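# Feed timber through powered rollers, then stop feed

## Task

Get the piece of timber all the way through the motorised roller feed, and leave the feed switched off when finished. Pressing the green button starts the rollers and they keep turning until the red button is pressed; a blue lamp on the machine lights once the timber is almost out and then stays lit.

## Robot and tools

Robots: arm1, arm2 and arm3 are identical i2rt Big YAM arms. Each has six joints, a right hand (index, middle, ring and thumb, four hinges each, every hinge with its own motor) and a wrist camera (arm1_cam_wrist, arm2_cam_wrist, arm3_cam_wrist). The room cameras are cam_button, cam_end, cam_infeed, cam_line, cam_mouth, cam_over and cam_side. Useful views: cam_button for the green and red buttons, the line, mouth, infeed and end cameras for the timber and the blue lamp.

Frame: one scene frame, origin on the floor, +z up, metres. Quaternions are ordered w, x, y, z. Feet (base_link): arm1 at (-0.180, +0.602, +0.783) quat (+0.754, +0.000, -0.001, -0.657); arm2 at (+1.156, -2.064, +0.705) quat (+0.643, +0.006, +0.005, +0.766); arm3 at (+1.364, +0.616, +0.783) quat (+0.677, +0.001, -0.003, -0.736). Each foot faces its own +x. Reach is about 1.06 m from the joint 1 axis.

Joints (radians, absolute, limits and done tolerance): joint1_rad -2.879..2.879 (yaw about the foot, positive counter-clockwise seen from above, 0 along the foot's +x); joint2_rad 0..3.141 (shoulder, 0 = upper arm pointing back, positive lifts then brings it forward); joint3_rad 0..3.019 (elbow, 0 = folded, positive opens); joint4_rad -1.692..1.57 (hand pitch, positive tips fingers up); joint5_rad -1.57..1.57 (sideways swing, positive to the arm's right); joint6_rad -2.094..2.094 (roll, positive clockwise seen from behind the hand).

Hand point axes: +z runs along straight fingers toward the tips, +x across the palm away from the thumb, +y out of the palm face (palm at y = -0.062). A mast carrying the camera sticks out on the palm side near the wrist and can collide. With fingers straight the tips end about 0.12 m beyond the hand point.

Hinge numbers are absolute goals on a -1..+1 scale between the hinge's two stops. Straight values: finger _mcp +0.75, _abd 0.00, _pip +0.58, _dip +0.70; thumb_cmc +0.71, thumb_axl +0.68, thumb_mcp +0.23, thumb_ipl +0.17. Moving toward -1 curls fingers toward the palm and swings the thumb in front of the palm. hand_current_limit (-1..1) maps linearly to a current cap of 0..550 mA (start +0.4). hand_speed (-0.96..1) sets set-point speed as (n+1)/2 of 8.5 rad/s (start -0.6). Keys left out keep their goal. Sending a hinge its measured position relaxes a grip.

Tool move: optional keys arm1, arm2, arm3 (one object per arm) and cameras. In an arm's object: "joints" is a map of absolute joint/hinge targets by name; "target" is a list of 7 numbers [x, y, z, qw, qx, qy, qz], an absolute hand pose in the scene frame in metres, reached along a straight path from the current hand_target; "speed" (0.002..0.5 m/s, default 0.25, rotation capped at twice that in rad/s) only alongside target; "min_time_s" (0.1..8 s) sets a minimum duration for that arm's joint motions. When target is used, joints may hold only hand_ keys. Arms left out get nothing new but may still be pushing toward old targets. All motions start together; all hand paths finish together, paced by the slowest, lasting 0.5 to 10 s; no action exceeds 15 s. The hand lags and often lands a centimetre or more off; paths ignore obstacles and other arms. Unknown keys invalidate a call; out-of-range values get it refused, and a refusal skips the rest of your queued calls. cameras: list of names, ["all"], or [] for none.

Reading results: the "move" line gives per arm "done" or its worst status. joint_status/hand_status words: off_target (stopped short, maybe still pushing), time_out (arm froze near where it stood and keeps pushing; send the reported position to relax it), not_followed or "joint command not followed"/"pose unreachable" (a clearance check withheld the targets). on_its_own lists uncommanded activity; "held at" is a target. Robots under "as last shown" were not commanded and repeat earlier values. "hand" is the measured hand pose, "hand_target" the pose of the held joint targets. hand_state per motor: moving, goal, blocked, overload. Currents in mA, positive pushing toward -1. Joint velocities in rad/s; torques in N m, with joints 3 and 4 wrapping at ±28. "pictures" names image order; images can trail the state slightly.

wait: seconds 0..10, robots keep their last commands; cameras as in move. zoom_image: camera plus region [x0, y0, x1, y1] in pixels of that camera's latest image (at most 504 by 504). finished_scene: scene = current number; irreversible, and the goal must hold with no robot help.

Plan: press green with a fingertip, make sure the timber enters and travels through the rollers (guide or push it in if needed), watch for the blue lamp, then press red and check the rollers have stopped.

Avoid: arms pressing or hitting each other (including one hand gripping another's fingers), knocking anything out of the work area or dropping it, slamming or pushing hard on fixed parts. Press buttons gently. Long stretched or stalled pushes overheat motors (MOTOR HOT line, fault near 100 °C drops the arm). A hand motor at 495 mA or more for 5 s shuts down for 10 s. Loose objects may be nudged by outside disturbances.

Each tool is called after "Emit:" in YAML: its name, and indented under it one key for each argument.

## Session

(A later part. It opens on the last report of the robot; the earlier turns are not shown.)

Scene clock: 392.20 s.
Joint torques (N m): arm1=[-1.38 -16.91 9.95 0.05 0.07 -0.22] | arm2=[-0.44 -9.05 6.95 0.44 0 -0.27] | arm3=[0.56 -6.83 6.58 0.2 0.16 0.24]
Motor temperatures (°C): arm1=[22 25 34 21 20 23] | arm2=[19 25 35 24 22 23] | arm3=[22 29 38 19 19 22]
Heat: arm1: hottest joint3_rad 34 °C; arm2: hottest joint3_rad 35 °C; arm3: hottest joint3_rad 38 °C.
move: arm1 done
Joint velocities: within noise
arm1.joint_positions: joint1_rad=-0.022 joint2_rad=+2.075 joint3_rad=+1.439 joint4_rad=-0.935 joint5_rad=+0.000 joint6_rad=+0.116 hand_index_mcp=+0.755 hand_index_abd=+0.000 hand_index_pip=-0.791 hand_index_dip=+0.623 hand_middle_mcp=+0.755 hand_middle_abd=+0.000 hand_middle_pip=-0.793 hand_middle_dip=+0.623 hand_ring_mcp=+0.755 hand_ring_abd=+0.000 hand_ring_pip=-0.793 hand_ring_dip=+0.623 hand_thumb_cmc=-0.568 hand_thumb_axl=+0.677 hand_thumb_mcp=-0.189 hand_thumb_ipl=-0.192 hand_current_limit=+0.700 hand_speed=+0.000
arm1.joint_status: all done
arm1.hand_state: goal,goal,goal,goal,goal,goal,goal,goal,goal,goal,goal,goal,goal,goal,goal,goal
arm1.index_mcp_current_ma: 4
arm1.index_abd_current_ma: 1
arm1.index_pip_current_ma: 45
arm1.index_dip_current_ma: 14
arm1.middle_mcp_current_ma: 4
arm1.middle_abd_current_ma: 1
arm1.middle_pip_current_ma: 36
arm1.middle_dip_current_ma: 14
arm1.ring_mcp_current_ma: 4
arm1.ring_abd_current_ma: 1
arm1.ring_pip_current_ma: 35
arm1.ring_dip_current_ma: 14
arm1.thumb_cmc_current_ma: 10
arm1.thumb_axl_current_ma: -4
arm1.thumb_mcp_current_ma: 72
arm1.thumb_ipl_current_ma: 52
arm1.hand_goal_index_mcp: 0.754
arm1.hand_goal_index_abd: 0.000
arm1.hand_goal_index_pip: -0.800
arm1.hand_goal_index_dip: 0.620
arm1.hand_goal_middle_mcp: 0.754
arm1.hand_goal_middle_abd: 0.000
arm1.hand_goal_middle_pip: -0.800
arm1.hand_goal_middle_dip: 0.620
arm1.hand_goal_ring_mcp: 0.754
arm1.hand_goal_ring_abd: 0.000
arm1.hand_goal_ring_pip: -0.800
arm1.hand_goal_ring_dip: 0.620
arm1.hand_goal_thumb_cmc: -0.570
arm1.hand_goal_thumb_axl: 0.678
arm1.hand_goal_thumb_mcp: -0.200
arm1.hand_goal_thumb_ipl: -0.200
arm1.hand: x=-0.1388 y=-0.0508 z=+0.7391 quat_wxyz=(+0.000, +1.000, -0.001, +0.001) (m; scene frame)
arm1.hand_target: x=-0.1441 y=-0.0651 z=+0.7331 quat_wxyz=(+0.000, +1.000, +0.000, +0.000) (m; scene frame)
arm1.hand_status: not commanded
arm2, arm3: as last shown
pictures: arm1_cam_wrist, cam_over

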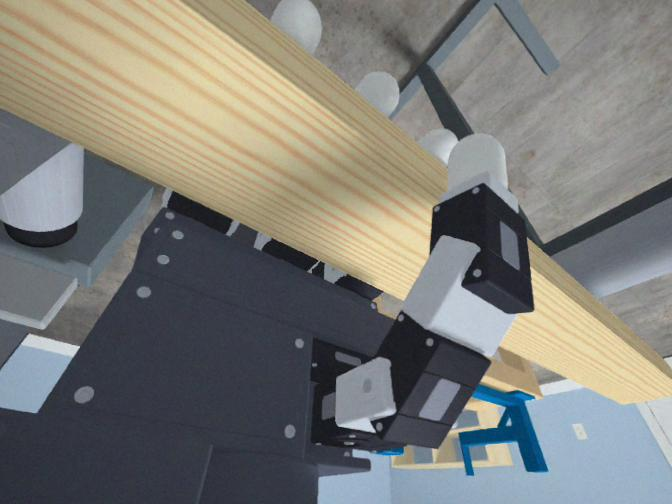

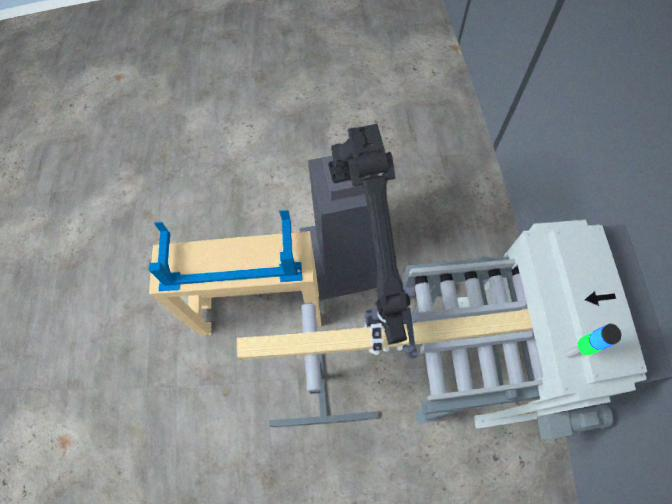

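Emit:
move:
  arm1: {"joints": {"hand_thumb_mcp": -0.275, "hand_thumb_ipl": -0.275}}

Emit:
move:
  arm1: {"target": [-0.275, -0.064, 0.733, 0, 1, 0, 0], "speed": 0.1}
  cameras: ["arm1_cam_wrist", "cam_over", "cam_end"]

Scene clock: 403.40 s.
Joint torques (N m): arm1=[-1.32 -16.91 9.92 0.05 0.07 -0.22] | arm2=[-0.79 -8.47 6.89 0.39 -0.02 -0.23] | arm3=[0.26 -6.95 6.56 0.13 0.15 0.24]
Motor temperatures (°C): arm1=[22 26 35 21 20 23] | arm2=[19 25 35 24 22 23] | arm3=[22 29 37 19 19 22]
Heat: arm1: hottest joint3_rad 35 °C; arm2: hottest joint3_rad 35 °C; arm3: hottest joint3_rad 37 °C.
move: arm1 off_target
Joint velocities: within noise
arm1.joint_positions: joint1_rad=-0.022 joint2_rad=+2.075 joint3_rad=+1.439 joint4_rad=-0.935 joint5_rad=+0.000 joint6_rad=+0.116 hand_index_mcp=+0.750 hand_index_abd=+0.000 hand_index_pip=-0.791 hand_index_dip=+0.623 hand_middle_mcp=+0.755 hand_middle_abd=+0.000 hand_middle_pip=-0.793 hand_middle_dip=+0.623 hand_ring_mcp=+0.755 hand_ring_abd=+0.000 hand_ring_pip=-0.793 hand_ring_dip=+0.623 hand_thumb_cmc=-0.568 hand_thumb_axl=+0.677 hand_thumb_mcp=-0.191 hand_thumb_ipl=-0.211 hand_current_limit=+0.700 hand_speed=+0.000
arm1.joint_status: hand_thumb_mcp off_target (ended at -0.191, target -0.275); hand_thumb_ipl off_target (ended at -0.211, target -0.275)
arm1.hand_state: goal,goal,goal,goal,goal,goal,goal,goal,goal,goal,goal,goal,goal,goal,blocked,blocked
arm1.index_mcp_current_ma: -22
arm1.index_abd_current_ma: 1
arm1.index_pip_current_ma: 45
arm1.index_dip_current_ma: 14
arm1.middle_mcp_current_ma: 4
arm1.middle_abd_current_ma: 1
arm1.middle_pip_current_ma: 36
arm1.middle_dip_current_ma: 14
arm1.ring_mcp_current_ma: 4
arm1.ring_abd_current_ma: 1
arm1.ring_pip_current_ma: 35
arm1.ring_dip_current_ma: 14
arm1.thumb_cmc_current_ma: 9
arm1.thumb_axl_current_ma: -4
arm1.thumb_mcp_current_ma: 467
arm1.thumb_ipl_current_ma: 429
arm1.hand_goal_index_mcp: 0.754
arm1.hand_goal_index_abd: 0.000
arm1.hand_goal_index_pip: -0.800
arm1.hand_goal_index_dip: 0.620
arm1.hand_goal_middle_mcp: 0.754
arm1.hand_goal_middle_abd: 0.000
arm1.hand_goal_middle_pip: -0.800
arm1.hand_goal_middle_dip: 0.620
arm1.hand_goal_ring_mcp: 0.754
arm1.hand_goal_ring_abd: 0.000
arm1.hand_goal_ring_pip: -0.800
arm1.hand_goal_ring_dip: 0.620
arm1.hand_goal_thumb_cmc: -0.570
arm1.hand_goal_thumb_axl: 0.678
arm1.hand_goal_thumb_mcp: -0.274
arm1.hand_goal_thumb_ipl: -0.274
arm1.hand: x=-0.1388 y=-0.0510 z=+0.7392 quat_wxyz=(+0.001, +1.000, -0.001, +0.001) (m; scene frame)
arm1.hand_target: x=-0.1441 y=-0.0651 z=+0.7332 quat_wxyz=(+0.001, +1.000, +0.000, +0.000) (m; scene frame)
arm1.hand_status: not commanded
arm2: as last shown
arm3.joint_positions: joint1_rad=+0.292 joint2_rad=+1.207 joint3_rad=+0.915 joint4_rad=-1.294 joint5_rad=+0.003 joint6_rad=+0.094 hand_index_mcp=+0.758 hand_index_abd=+0.000 hand_index_pip=-0.736 hand_index_dip=+0.624 hand_middle_mcp=+0.757 hand_middle_abd=+0.000 hand_middle_pip=-0.736 hand_middle_dip=+0.623 hand_ring_mcp=+0.757 hand_ring_abd=+0.001 hand_ring_pip=-0.736 hand_ring_dip=+0.623 hand_thumb_cmc=+0.712 hand_thumb_axl=+0.676 hand_thumb_mcp=+0.217 hand_thumb_ipl=+0.164 hand_current_limit=+0.700 hand_speed=+0.000
arm3.joint_status: not commanded
arm3.hand_state: goal,goal,goal,goal,goal,goal,goal,goal,goal,goal,goal,goal,goal,goal,goal,goal
arm3.index_mcp_current_ma: 1
arm3.index_abd_current_ma: 0
arm3.index_pip_current_ma: 0
arm3.index_dip_current_ma: 1
arm3.middle_mcp_current_ma: 1
arm3.middle_abd_current_ma: 0
arm3.middle_pip_current_ma: 0
arm3.middle_dip_current_ma: 1
arm3.ring_mcp_current_ma: 1
arm3.ring_abd_current_ma: 0
arm3.ring_pip_current_ma: 0
arm3.ring_dip_current_ma: 1
arm3.thumb_cmc_current_ma: 0
arm3.thumb_axl_current_ma: 0
arm3.thumb_mcp_current_ma: -6
arm3.thumb_ipl_current_ma: -1
arm3.hand_goal_index_mcp: 0.754
arm3.hand_goal_index_abd: 0.000
arm3.hand_goal_index_pip: -0.736
arm3.hand_goal_index_dip: 0.620
arm3.hand_goal_middle_mcp: 0.754
arm3.hand_goal_middle_abd: 0.000
arm3.hand_goal_middle_pip: -0.736
arm3.hand_goal_middle_dip: 0.620
arm3.hand_goal_ring_mcp: 0.754
arm3.hand_goal_ring_abd: 0.000
arm3.hand_goal_ring_pip: -0.736
arm3.hand_goal_ring_dip: 0.620
arm3.hand_goal_thumb_cmc: 0.714
arm3.hand_goal_thumb_axl: 0.678
arm3.hand_goal_thumb_mcp: 0.226
arm3.hand_goal_thumb_ipl: 0.168
arm3.hand: x=+1.4144 y=+0.2231 z=+0.9342 quat_wxyz=(-0.006, +0.998, +0.058, +0.000) (m; scene frame)
arm3.hand_target: x=+1.4149 y=+0.2304 z=+0.9301 quat_wxyz=(-0.012, +0.998, +0.057, -0.002) (m; scene frame)
arm3.hand_status: not commanded
pictures: none

Scene clock: 405.40 s.
Joint torques (N m): arm1=[-1.32 -17.14 9.68 0.09 0.07 -0.18] | arm2=[-0.5 -9.52 6.94 0.46 0.01 -0.25] | arm3=[0.32 -6.59 6.58 0.14 0.15 0.24]
Motor temperatures (°C): arm1=[22 26 35 21 20 23] | arm2=[19 25 35 24 22 23] | arm3=[22 29 37 19 19 22]
Heat: arm1: hottest joint3_rad 35 °C; arm2: hottest joint3_rad 35 °C; arm3: hottest joint3_rad 37 °C.
move: arm1 off_target
Joint velocities: within noise
arm1.joint_positions: joint1_rad=-0.246 joint2_rad=+2.076 joint3_rad=+1.441 joint4_rad=-0.936 joint5_rad=+0.000 joint6_rad=-0.113 hand_index_mcp=+0.747 hand_index_abd=+0.000 hand_index_pip=-0.791 hand_index_dip=+0.623 hand_middle_mcp=+0.755 hand_middle_abd=+0.000 hand_middle_pip=-0.793 hand_middle_dip=+0.623 hand_ring_mcp=+0.755 hand_ring_abd=+0.000 hand_ring_pip=-0.793 hand_ring_dip=+0.623 hand_thumb_cmc=-0.571 hand_thumb_axl=+0.677 hand_thumb_mcp=-0.191 hand_thumb_ipl=-0.211 hand_current_limit=+0.700 hand_speed=+0.000
arm1.joint_status: not commanded
arm1.hand_state: goal,goal,goal,goal,goal,goal,goal,goal,goal,goal,goal,goal,goal,goal,blocked,blocked
arm1.index_mcp_current_ma: -39
arm1.index_abd_current_ma: 1
arm1.index_pip_current_ma: 45
arm1.index_dip_current_ma: 14
arm1.middle_mcp_current_ma: 3
arm1.middle_abd_current_ma: 1
arm1.middle_pip_current_ma: 36
arm1.middle_dip_current_ma: 14
arm1.ring_mcp_current_ma: 4
arm1.ring_abd_current_ma: 1
arm1.ring_pip_current_ma: 35
arm1.ring_dip_current_ma: 14
arm1.thumb_cmc_current_ma: -6
arm1.thumb_axl_current_ma: -3
arm1.thumb_mcp_current_ma: 467
arm1.thumb_ipl_current_ma: 429
arm1.hand_goal_index_mcp: 0.754
arm1.hand_goal_index_abd: 0.000
arm1.hand_goal_index_pip: -0.800
arm1.hand_goal_index_dip: 0.620
arm1.hand_goal_middle_mcp: 0.754
arm1.hand_goal_middle_abd: 0.000
arm1.hand_goal_middle_pip: -0.800
arm1.hand_goal_middle_dip: 0.620
arm1.hand_goal_ring_mcp: 0.754
arm1.hand_goal_ring_abd: 0.000
arm1.hand_goal_ring_pip: -0.800
arm1.hand_goal_ring_dip: 0.620
arm1.hand_goal_thumb_cmc: -0.570
arm1.hand_goal_thumb_axl: 0.678
arm1.hand_goal_thumb_mcp: -0.274
arm1.hand_goal_thumb_ipl: -0.274
arm1.hand: x=-0.2662 y=-0.0516 z=+0.7387 quat_wxyz=(+0.000, +1.000, +0.001, +0.001) (m; scene frame)
arm1.hand_target: x=-0.2749 y=-0.0632 z=+0.7332 quat_wxyz=(+0.000, +1.000, +0.000, +0.000) (m; scene frame)
arm1.hand_status: off_target (0.016 m and 0.2 deg from the pose sent, 0.137 m and 0.2 deg at the start)
arm2, arm3: as last shown
pictures: arm1_cam_wrist, cam_end, cam_over

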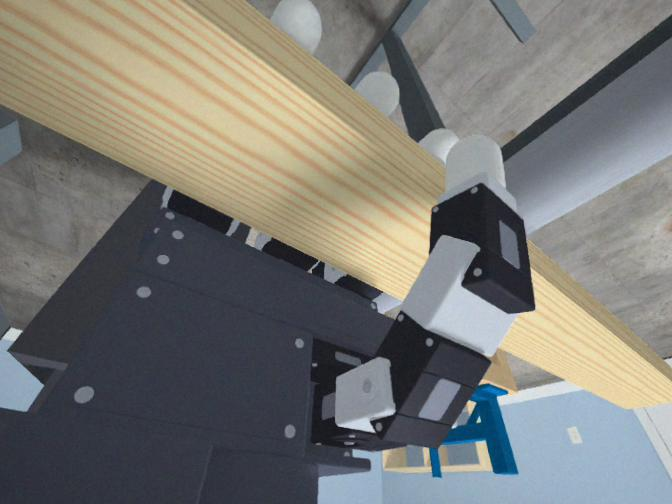

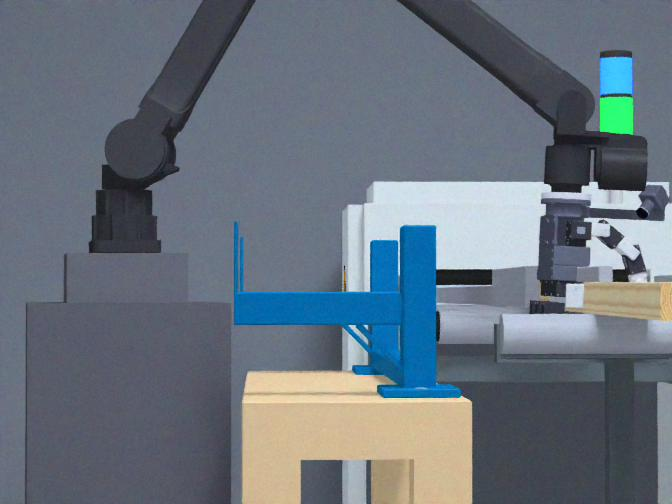

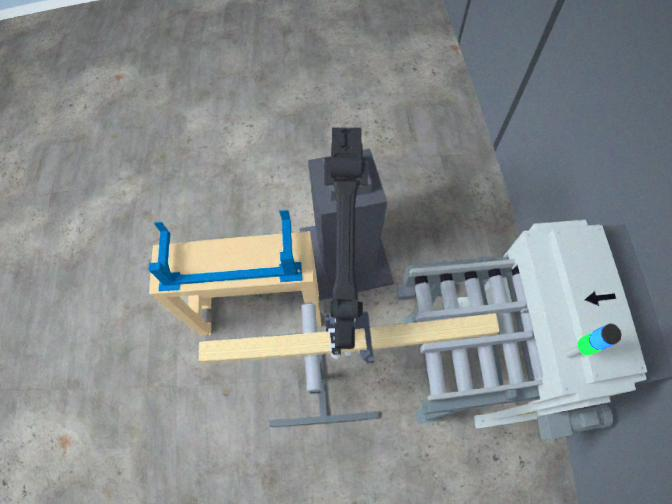

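Emit:
move:
  arm2: {"target": [0.988, -1.673, 0.916, 0, 0, 1, 0], "speed": 0.08}
  arm1: {"joints": {"hand_thumb_mcp": 0.226, "hand_thumb_ipl": 0.168}}
  cameras: ["cam_button", "cam_over"]

Scene clock: 419.00 s.
Joint torques (N m): arm1=[-1.38 -17.14 9.7 0.1 0.05 -0.18] | arm2=[-1.2 -6.12 5.16 1.47 -0.1 -0.31] | arm3=[0.44 -6.83 6.6 0.17 0.16 0.23]
Motor temperatures (°C): arm1=[22 26 38 21 20 23] | arm2=[19 25 35 24 22 23] | arm3=[22 28 37 19 19 22]
Heat: arm1: hottest joint3_rad 38 °C; arm2: hottest joint3_rad 35 °C; arm3: hottest joint3_rad 37 °C.
move: arm1 done; arm2 off_target
Joint velocities: within noise
arm1.joint_positions: joint1_rad=-0.246 joint2_rad=+2.076 joint3_rad=+1.441 joint4_rad=-0.936 joint5_rad=+0.000 joint6_rad=-0.113 hand_index_mcp=+0.753 hand_index_abd=+0.000 hand_index_pip=-0.791 hand_index_dip=+0.623 hand_middle_mcp=+0.755 hand_middle_abd=+0.000 hand_middle_pip=-0.793 hand_middle_dip=+0.623 hand_ring_mcp=+0.755 hand_ring_abd=+0.000 hand_ring_pip=-0.793 hand_ring_dip=+0.623 hand_thumb_cmc=-0.571 hand_thumb_axl=+0.677 hand_thumb_mcp=+0.215 hand_thumb_ipl=+0.164 hand_current_limit=+0.700 hand_speed=+0.000
arm1.joint_status: all done
arm1.hand_state: goal,goal,goal,goal,goal,goal,goal,goal,goal,goal,goal,goal,goal,goal,goal,goal
arm1.index_mcp_current_ma: -8
arm1.index_abd_current_ma: 1
arm1.index_pip_current_ma: 45
arm1.index_dip_current_ma: 14
arm1.middle_mcp_current_ma: 3
arm1.middle_abd_current_ma: 1
arm1.middle_pip_current_ma: 36
arm1.middle_dip_current_ma: 14
arm1.ring_mcp_current_ma: 4
arm1.ring_abd_current_ma: 1
arm1.ring_pip_current_ma: 35
arm1.ring_dip_current_ma: 14
arm1.thumb_cmc_current_ma: -6
arm1.thumb_axl_current_ma: -3
arm1.thumb_mcp_current_ma: -69
arm1.thumb_ipl_current_ma: -24
arm1.hand_goal_index_mcp: 0.754
arm1.hand_goal_index_abd: 0.000
arm1.hand_goal_index_pip: -0.800
arm1.hand_goal_index_dip: 0.620
arm1.hand_goal_middle_mcp: 0.754
arm1.hand_goal_middle_abd: 0.000
arm1.hand_goal_middle_pip: -0.800
arm1.hand_goal_middle_dip: 0.620
arm1.hand_goal_ring_mcp: 0.754
arm1.hand_goal_ring_abd: 0.000
arm1.hand_goal_ring_pip: -0.800
arm1.hand_goal_ring_dip: 0.620
arm1.hand_goal_thumb_cmc: -0.570
arm1.hand_goal_thumb_axl: 0.678
arm1.hand_goal_thumb_mcp: 0.226
arm1.hand_goal_thumb_ipl: 0.168
arm1.hand: x=-0.2662 y=-0.0516 z=+0.7387 quat_wxyz=(+0.000, +1.000, +0.001, +0.001) (m; scene frame)
arm1.hand_target: x=-0.2749 y=-0.0632 z=+0.7332 quat_wxyz=(+0.000, +1.000, +0.000, +0.000) (m; scene frame)
arm1.hand_status: not commanded
arm2.joint_positions: joint1_rad=+0.413 joint2_rad=+1.288 joint3_rad=+1.173 joint4_rad=-1.452 joint5_rad=+0.018 joint6_rad=+0.586 hand_index_mcp=+0.774 hand_index_abd=+0.002 hand_index_pip=+0.591 hand_index_dip=+0.701 hand_middle_mcp=-0.051 hand_middle_abd=+0.001 hand_middle_pip=-0.295 hand_middle_dip=-0.168 hand_ring_mcp=-0.053 hand_ring_abd=+0.001 hand_ring_pip=-0.296 hand_ring_dip=-0.168 hand_thumb_cmc=+0.715 hand_thumb_axl=+0.677 hand_thumb_mcp=+0.224 hand_thumb_ipl=+0.168 hand_current_limit=+0.400 hand_speed=-0.600
arm2.joint_status: not commanded
arm2.hand_state: blocked,goal,goal,goal,goal,goal,goal,goal,goal,goal,goal,goal,goal,goal,goal,goal
arm2.index_mcp_current_ma: 41
arm2.index_abd_current_ma: 1
arm2.index_pip_current_ma: 25
arm2.index_dip_current_ma: 6
arm2.middle_mcp_current_ma: 32
arm2.middle_abd_current_ma: 0
arm2.middle_pip_current_ma: 5
arm2.middle_dip_current_ma: 2
arm2.ring_mcp_current_ma: 26
arm2.ring_abd_current_ma: 0
arm2.ring_pip_current_ma: 4
arm2.ring_dip_current_ma: 2
arm2.thumb_cmc_current_ma: 1
arm2.thumb_axl_current_ma: -1
arm2.thumb_mcp_current_ma: -3
arm2.thumb_ipl_current_ma: 0
arm2.hand_goal_index_mcp: 0.754
arm2.hand_goal_index_abd: 0.000
arm2.hand_goal_index_pip: 0.576
arm2.hand_goal_index_dip: 0.696
arm2.hand_goal_middle_mcp: -0.068
arm2.hand_goal_middle_abd: 0.000
arm2.hand_goal_middle_pip: -0.300
arm2.hand_goal_middle_dip: -0.170
arm2.hand_goal_ring_mcp: -0.068
arm2.hand_goal_ring_abd: 0.000
arm2.hand_goal_ring_pip: -0.300
arm2.hand_goal_ring_dip: -0.170
arm2.hand_goal_thumb_cmc: 0.714
arm2.hand_goal_thumb_axl: 0.678
arm2.hand_goal_thumb_mcp: 0.226
arm2.hand_goal_thumb_ipl: 0.168
arm2.hand: x=+0.9845 y=-1.6760 z=+0.9311 quat_wxyz=(-0.001, -0.001, +1.000, +0.007) (m; scene frame)
arm2.hand_target: x=+0.9881 y=-1.6734 z=+0.9163 quat_wxyz=(+0.000, +0.000, +1.000, +0.000) (m; scene frame)
arm2.hand_status: off_target (0.016 m and 0.8 deg from the pose sent, 0.038 m and 1.6 deg at the start)
arm3: as last shown
pictures: cam_button, cam_over

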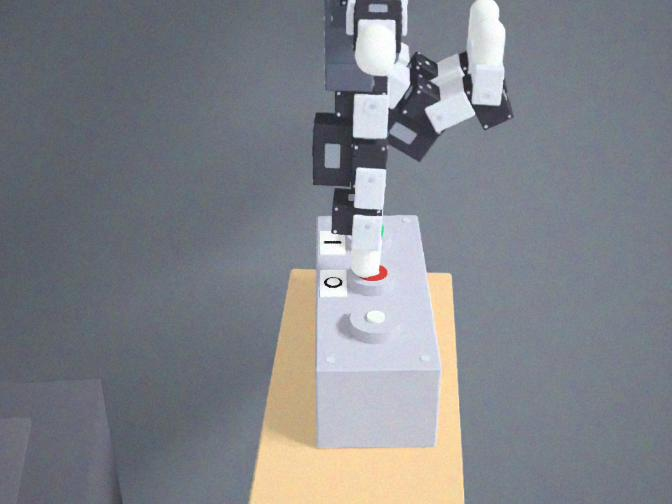

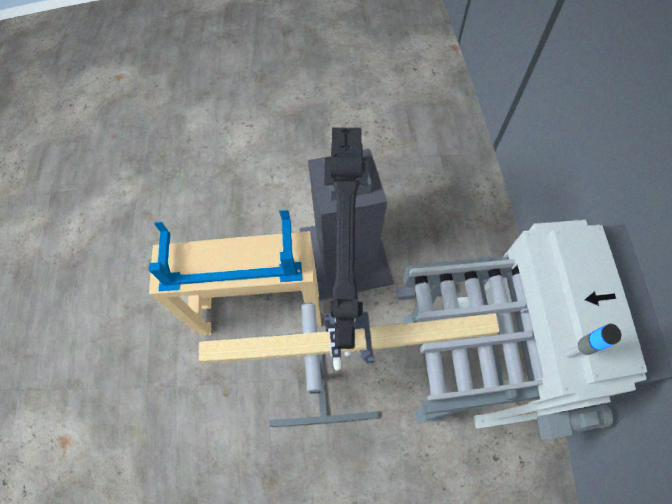

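Stopped (lamp white, green off). Withdraw arms.

Emit:
move:
  arm1: {"target": [-0.265, -0.03, 0.719, 0, 1, 0, 0], "speed": 0.12, "joints": {"hand_thumb_cmc": 0.5, "hand_index_pip": -0.737, "hand_middle_pip": -0.737, "hand_ring_pip": -0.737}}
  arm2: {"target": [0.985, -1.674, 1.0, 0, 0, 1, 0], "speed": 0.15}

Emit:
move:
  arm1: {"target": [-0.26, 0.13, 0.718, 0, 1, 0, 0], "speed": 0.22}
  cameras: ["cam_over", "cam_end", "cam_button"]

Scene clock: 428.20 s.
Joint torques (N m): arm1=[-0.44 -20.13 5.27 0.83 0.08 -0.08] | arm2=[0.32 -6.07 10.69 0.01 0.01 -0.17] | arm3=[0.32 -6.71 6.56 0.17 0.15 0.24]
Motor temperatures (°C): arm1=[22 26 40 21 20 23] | arm2=[19 25 35 24 22 23] | arm3=[22 28 37 19 19 22]
Heat: arm1: hottest joint3_rad 40 °C; arm2: hottest joint3_rad 35 °C; arm3: hottest joint3_rad 37 °C.
move: arm1 done; arm2 off_target
Joint velocities: within noise
arm1.joint_positions: joint1_rad=-0.246 joint2_rad=+2.076 joint3_rad=+1.364 joint4_rad=-0.875 joint5_rad=+0.001 joint6_rad=-0.113 hand_index_mcp=+0.753 hand_index_abd=+0.000 hand_index_pip=-0.736 hand_index_dip=+0.623 hand_middle_mcp=+0.755 hand_middle_abd=+0.000 hand_middle_pip=-0.736 hand_middle_dip=+0.623 hand_ring_mcp=+0.755 hand_ring_abd=+0.000 hand_ring_pip=-0.736 hand_ring_dip=+0.623 hand_thumb_cmc=+0.497 hand_thumb_axl=+0.677 hand_thumb_mcp=+0.215 hand_thumb_ipl=+0.164 hand_current_limit=+0.700 hand_speed=+0.000
arm1.joint_status: all done
arm1.hand_state: goal,goal,goal,goal,goal,goal,goal,goal,goal,goal,goal,goal,goal,goal,goal,goal
arm1.index_mcp_current_ma: -6
arm1.index_abd_current_ma: 1
arm1.index_pip_current_ma: -1
arm1.index_dip_current_ma: 14
arm1.middle_mcp_current_ma: 3
arm1.middle_abd_current_ma: 1
arm1.middle_pip_current_ma: 0
arm1.middle_dip_current_ma: 14
arm1.ring_mcp_current_ma: 4
arm1.ring_abd_current_ma: 1
arm1.ring_pip_current_ma: -1
arm1.ring_dip_current_ma: 14
arm1.thumb_cmc_current_ma: -14
arm1.thumb_axl_current_ma: -3
arm1.thumb_mcp_current_ma: -69
arm1.thumb_ipl_current_ma: -24
arm1.hand_goal_index_mcp: 0.754
arm1.hand_goal_index_abd: 0.000
arm1.hand_goal_index_pip: -0.736
arm1.hand_goal_index_dip: 0.620
arm1.hand_goal_middle_mcp: 0.754
arm1.hand_goal_middle_abd: 0.000
arm1.hand_goal_middle_pip: -0.736
arm1.hand_goal_middle_dip: 0.620
arm1.hand_goal_ring_mcp: 0.754
arm1.hand_goal_ring_abd: 0.000
arm1.hand_goal_ring_pip: -0.736
arm1.hand_goal_ring_dip: 0.620
arm1.hand_goal_thumb_cmc: 0.500
arm1.hand_goal_thumb_axl: 0.678
arm1.hand_goal_thumb_mcp: 0.226
arm1.hand_goal_thumb_ipl: 0.168
arm1.hand: x=-0.2640 y=-0.0297 z=+0.7146 quat_wxyz=(-0.007, +1.000, +0.001, +0.001) (m; scene frame)
arm1.hand_target: x=-0.2649 y=-0.0299 z=+0.7189 quat_wxyz=(+0.000, +1.000, +0.000, +0.000) (m; scene frame)
arm1.hand_status: done (0.004 m and 0.9 deg from the pose sent, 0.029 m and 0.2 deg at the start)
arm2.joint_positions: joint1_rad=+0.413 joint2_rad=+1.287 joint3_rad=+1.310 joint4_rad=-1.637 joint5_rad=+0.015 joint6_rad=+0.585 hand_index_mcp=+0.749 hand_index_abd=-0.003 hand_index_pip=+0.573 hand_index_dip=+0.696 hand_middle_mcp=-0.051 hand_middle_abd=+0.001 hand_middle_pip=-0.295 hand_middle_dip=-0.168 hand_ring_mcp=-0.053 hand_ring_abd=+0.001 hand_ring_pip=-0.296 hand_ring_dip=-0.168 hand_thumb_cmc=+0.715 hand_thumb_axl=+0.677 hand_thumb_mcp=+0.224 hand_thumb_ipl=+0.168 hand_current_limit=+0.400 hand_speed=-0.600
arm2.joint_status: not commanded
arm2.hand_state: goal,goal,goal,goal,goal,goal,goal,goal,goal,goal,goal,goal,goal,goal,goal,goal
arm2.index_mcp_current_ma: -7
arm2.index_abd_current_ma: -2
arm2.index_pip_current_ma: -3
arm2.index_dip_current_ma: 0
arm2.middle_mcp_current_ma: 32
arm2.middle_abd_current_ma: 0
arm2.middle_pip_current_ma: 5
arm2.middle_dip_current_ma: 2
arm2.ring_mcp_current_ma: 26
arm2.ring_abd_current_ma: 0
arm2.ring_pip_current_ma: 4
arm2.ring_dip_current_ma: 2
arm2.thumb_cmc_current_ma: 1
arm2.thumb_axl_current_ma: -1
arm2.thumb_mcp_current_ma: -3
arm2.thumb_ipl_current_ma: 0
arm2.hand_goal_index_mcp: 0.754
arm2.hand_goal_index_abd: 0.000
arm2.hand_goal_index_pip: 0.576
arm2.hand_goal_index_dip: 0.696
arm2.hand_goal_middle_mcp: -0.068
arm2.hand_goal_middle_abd: 0.000
arm2.hand_goal_middle_pip: -0.300
arm2.hand_goal_middle_dip: -0.170
arm2.hand_goal_ring_mcp: -0.068
arm2.hand_goal_ring_abd: 0.000
arm2.hand_goal_ring_pip: -0.300
arm2.hand_goal_ring_dip: -0.170
arm2.hand_goal_thumb_cmc: 0.714
arm2.hand_goal_thumb_axl: 0.678
arm2.hand_goal_thumb_mcp: 0.226
arm2.hand_goal_thumb_ipl: 0.168
arm2.hand: x=+0.9900 y=-1.6840 z=+0.9808 quat_wxyz=(+0.010, -0.002, +1.000, -0.014) (m; scene frame)
arm2.hand_target: x=+0.9855 y=-1.6746 z=+0.9997 quat_wxyz=(+0.000, +0.000, +1.000, +0.000) (m; scene frame)
arm2.hand_status: off_target (0.022 m and 2.0 deg from the pose sent, 0.069 m and 0.8 deg at the start)
arm3: as last shown
pictures: none

Scene clock: 429.73 s.
Joint torques (N m): arm1=[-1.26 -14.62 3.86 0.83 0.07 -0.2] | arm2=[0.09 -6.59 10.69 -0.06 -0.02 -0.17] | arm3=[0.56 -6.83 6.58 0.24 0.16 0.24]
Motor temperatures (°C): arm1=[22 26 39 21 20 23] | arm2=[19 25 35 24 22 23] | arm3=[22 28 37 19 19 22]
Heat: arm1: hottest joint3_rad 39 °C; arm2: hottest joint3_rad 35 °C; arm3: hottest joint3_rad 37 °C.
move: arm1 done
Joint velocities: within noise
arm1.joint_positions: joint1_rad=-0.270 joint2_rad=+1.787 joint3_rad=+0.850 joint4_rad=-0.654 joint5_rad=+0.002 joint6_rad=-0.130 hand_index_mcp=+0.753 hand_index_abd=+0.000 hand_index_pip=-0.736 hand_index_dip=+0.623 hand_middle_mcp=+0.755 hand_middle_abd=+0.000 hand_middle_pip=-0.736 hand_middle_dip=+0.623 hand_ring_mcp=+0.755 hand_ring_abd=+0.000 hand_ring_pip=-0.736 hand_ring_dip=+0.623 hand_thumb_cmc=+0.498 hand_thumb_axl=+0.677 hand_thumb_mcp=+0.215 hand_thumb_ipl=+0.164 hand_current_limit=+0.700 hand_speed=+0.000
arm1.joint_status: not commanded
arm1.hand_state: goal,goal,goal,goal,goal,goal,goal,goal,goal,goal,goal,goal,goal,goal,goal,goal
arm1.index_mcp_current_ma: -5
arm1.index_abd_current_ma: 1
arm1.index_pip_current_ma: -1
arm1.index_dip_current_ma: 14
arm1.middle_mcp_current_ma: 3
arm1.middle_abd_current_ma: 1
arm1.middle_pip_current_ma: 0
arm1.middle_dip_current_ma: 14
arm1.ring_mcp_current_ma: 4
arm1.ring_abd_current_ma: 1
arm1.ring_pip_current_ma: 0
arm1.ring_dip_current_ma: 14
arm1.thumb_cmc_current_ma: -12
arm1.thumb_axl_current_ma: -3
arm1.thumb_mcp_current_ma: -69
arm1.thumb_ipl_current_ma: -24
arm1.hand_goal_index_mcp: 0.754
arm1.hand_goal_index_abd: 0.000
arm1.hand_goal_index_pip: -0.736
arm1.hand_goal_index_dip: 0.620
arm1.hand_goal_middle_mcp: 0.754
arm1.hand_goal_middle_abd: 0.000
arm1.hand_goal_middle_pip: -0.736
arm1.hand_goal_middle_dip: 0.620
arm1.hand_goal_ring_mcp: 0.754
arm1.hand_goal_ring_abd: 0.000
arm1.hand_goal_ring_pip: -0.736
arm1.hand_goal_ring_dip: 0.620
arm1.hand_goal_thumb_cmc: 0.500
arm1.hand_goal_thumb_axl: 0.678
arm1.hand_goal_thumb_mcp: 0.226
arm1.hand_goal_thumb_ipl: 0.168
arm1.hand: x=-0.2560 y=+0.1297 z=+0.7129 quat_wxyz=(-0.009, +1.000, -0.002, +0.002) (m; scene frame)
arm1.hand_target: x=-0.2600 y=+0.1301 z=+0.7178 quat_wxyz=(+0.000, +1.000, +0.000, +0.000) (m; scene frame)
arm1.hand_status: done (0.006 m and 1.1 deg from the pose sent, 0.160 m and 0.9 deg at the start)
arm2, arm3: as last shown
pictures: cam_button, cam_end, cam_over

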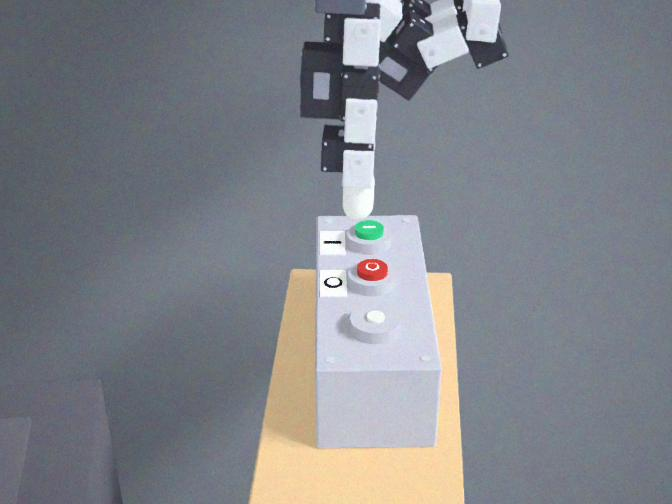

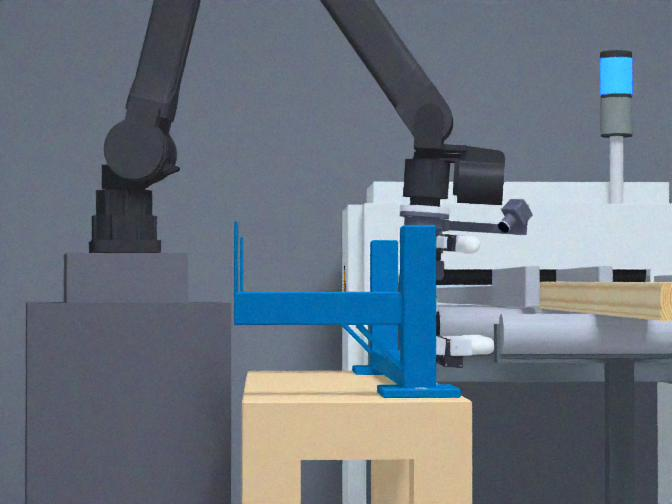

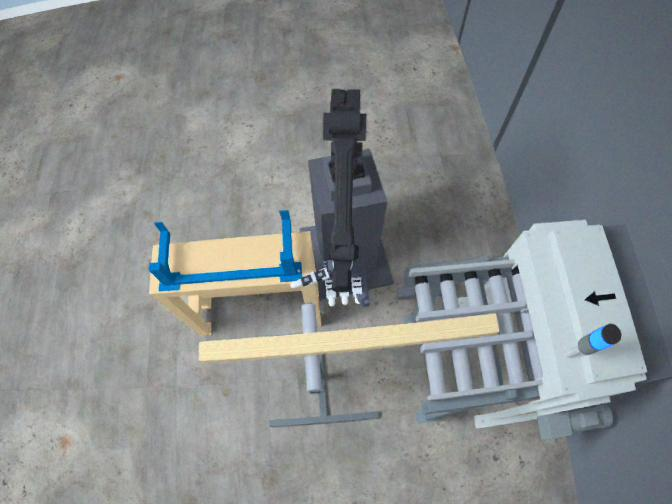

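Emit:
finished_scene:
  scene: 3

The scene is finished: the task was done.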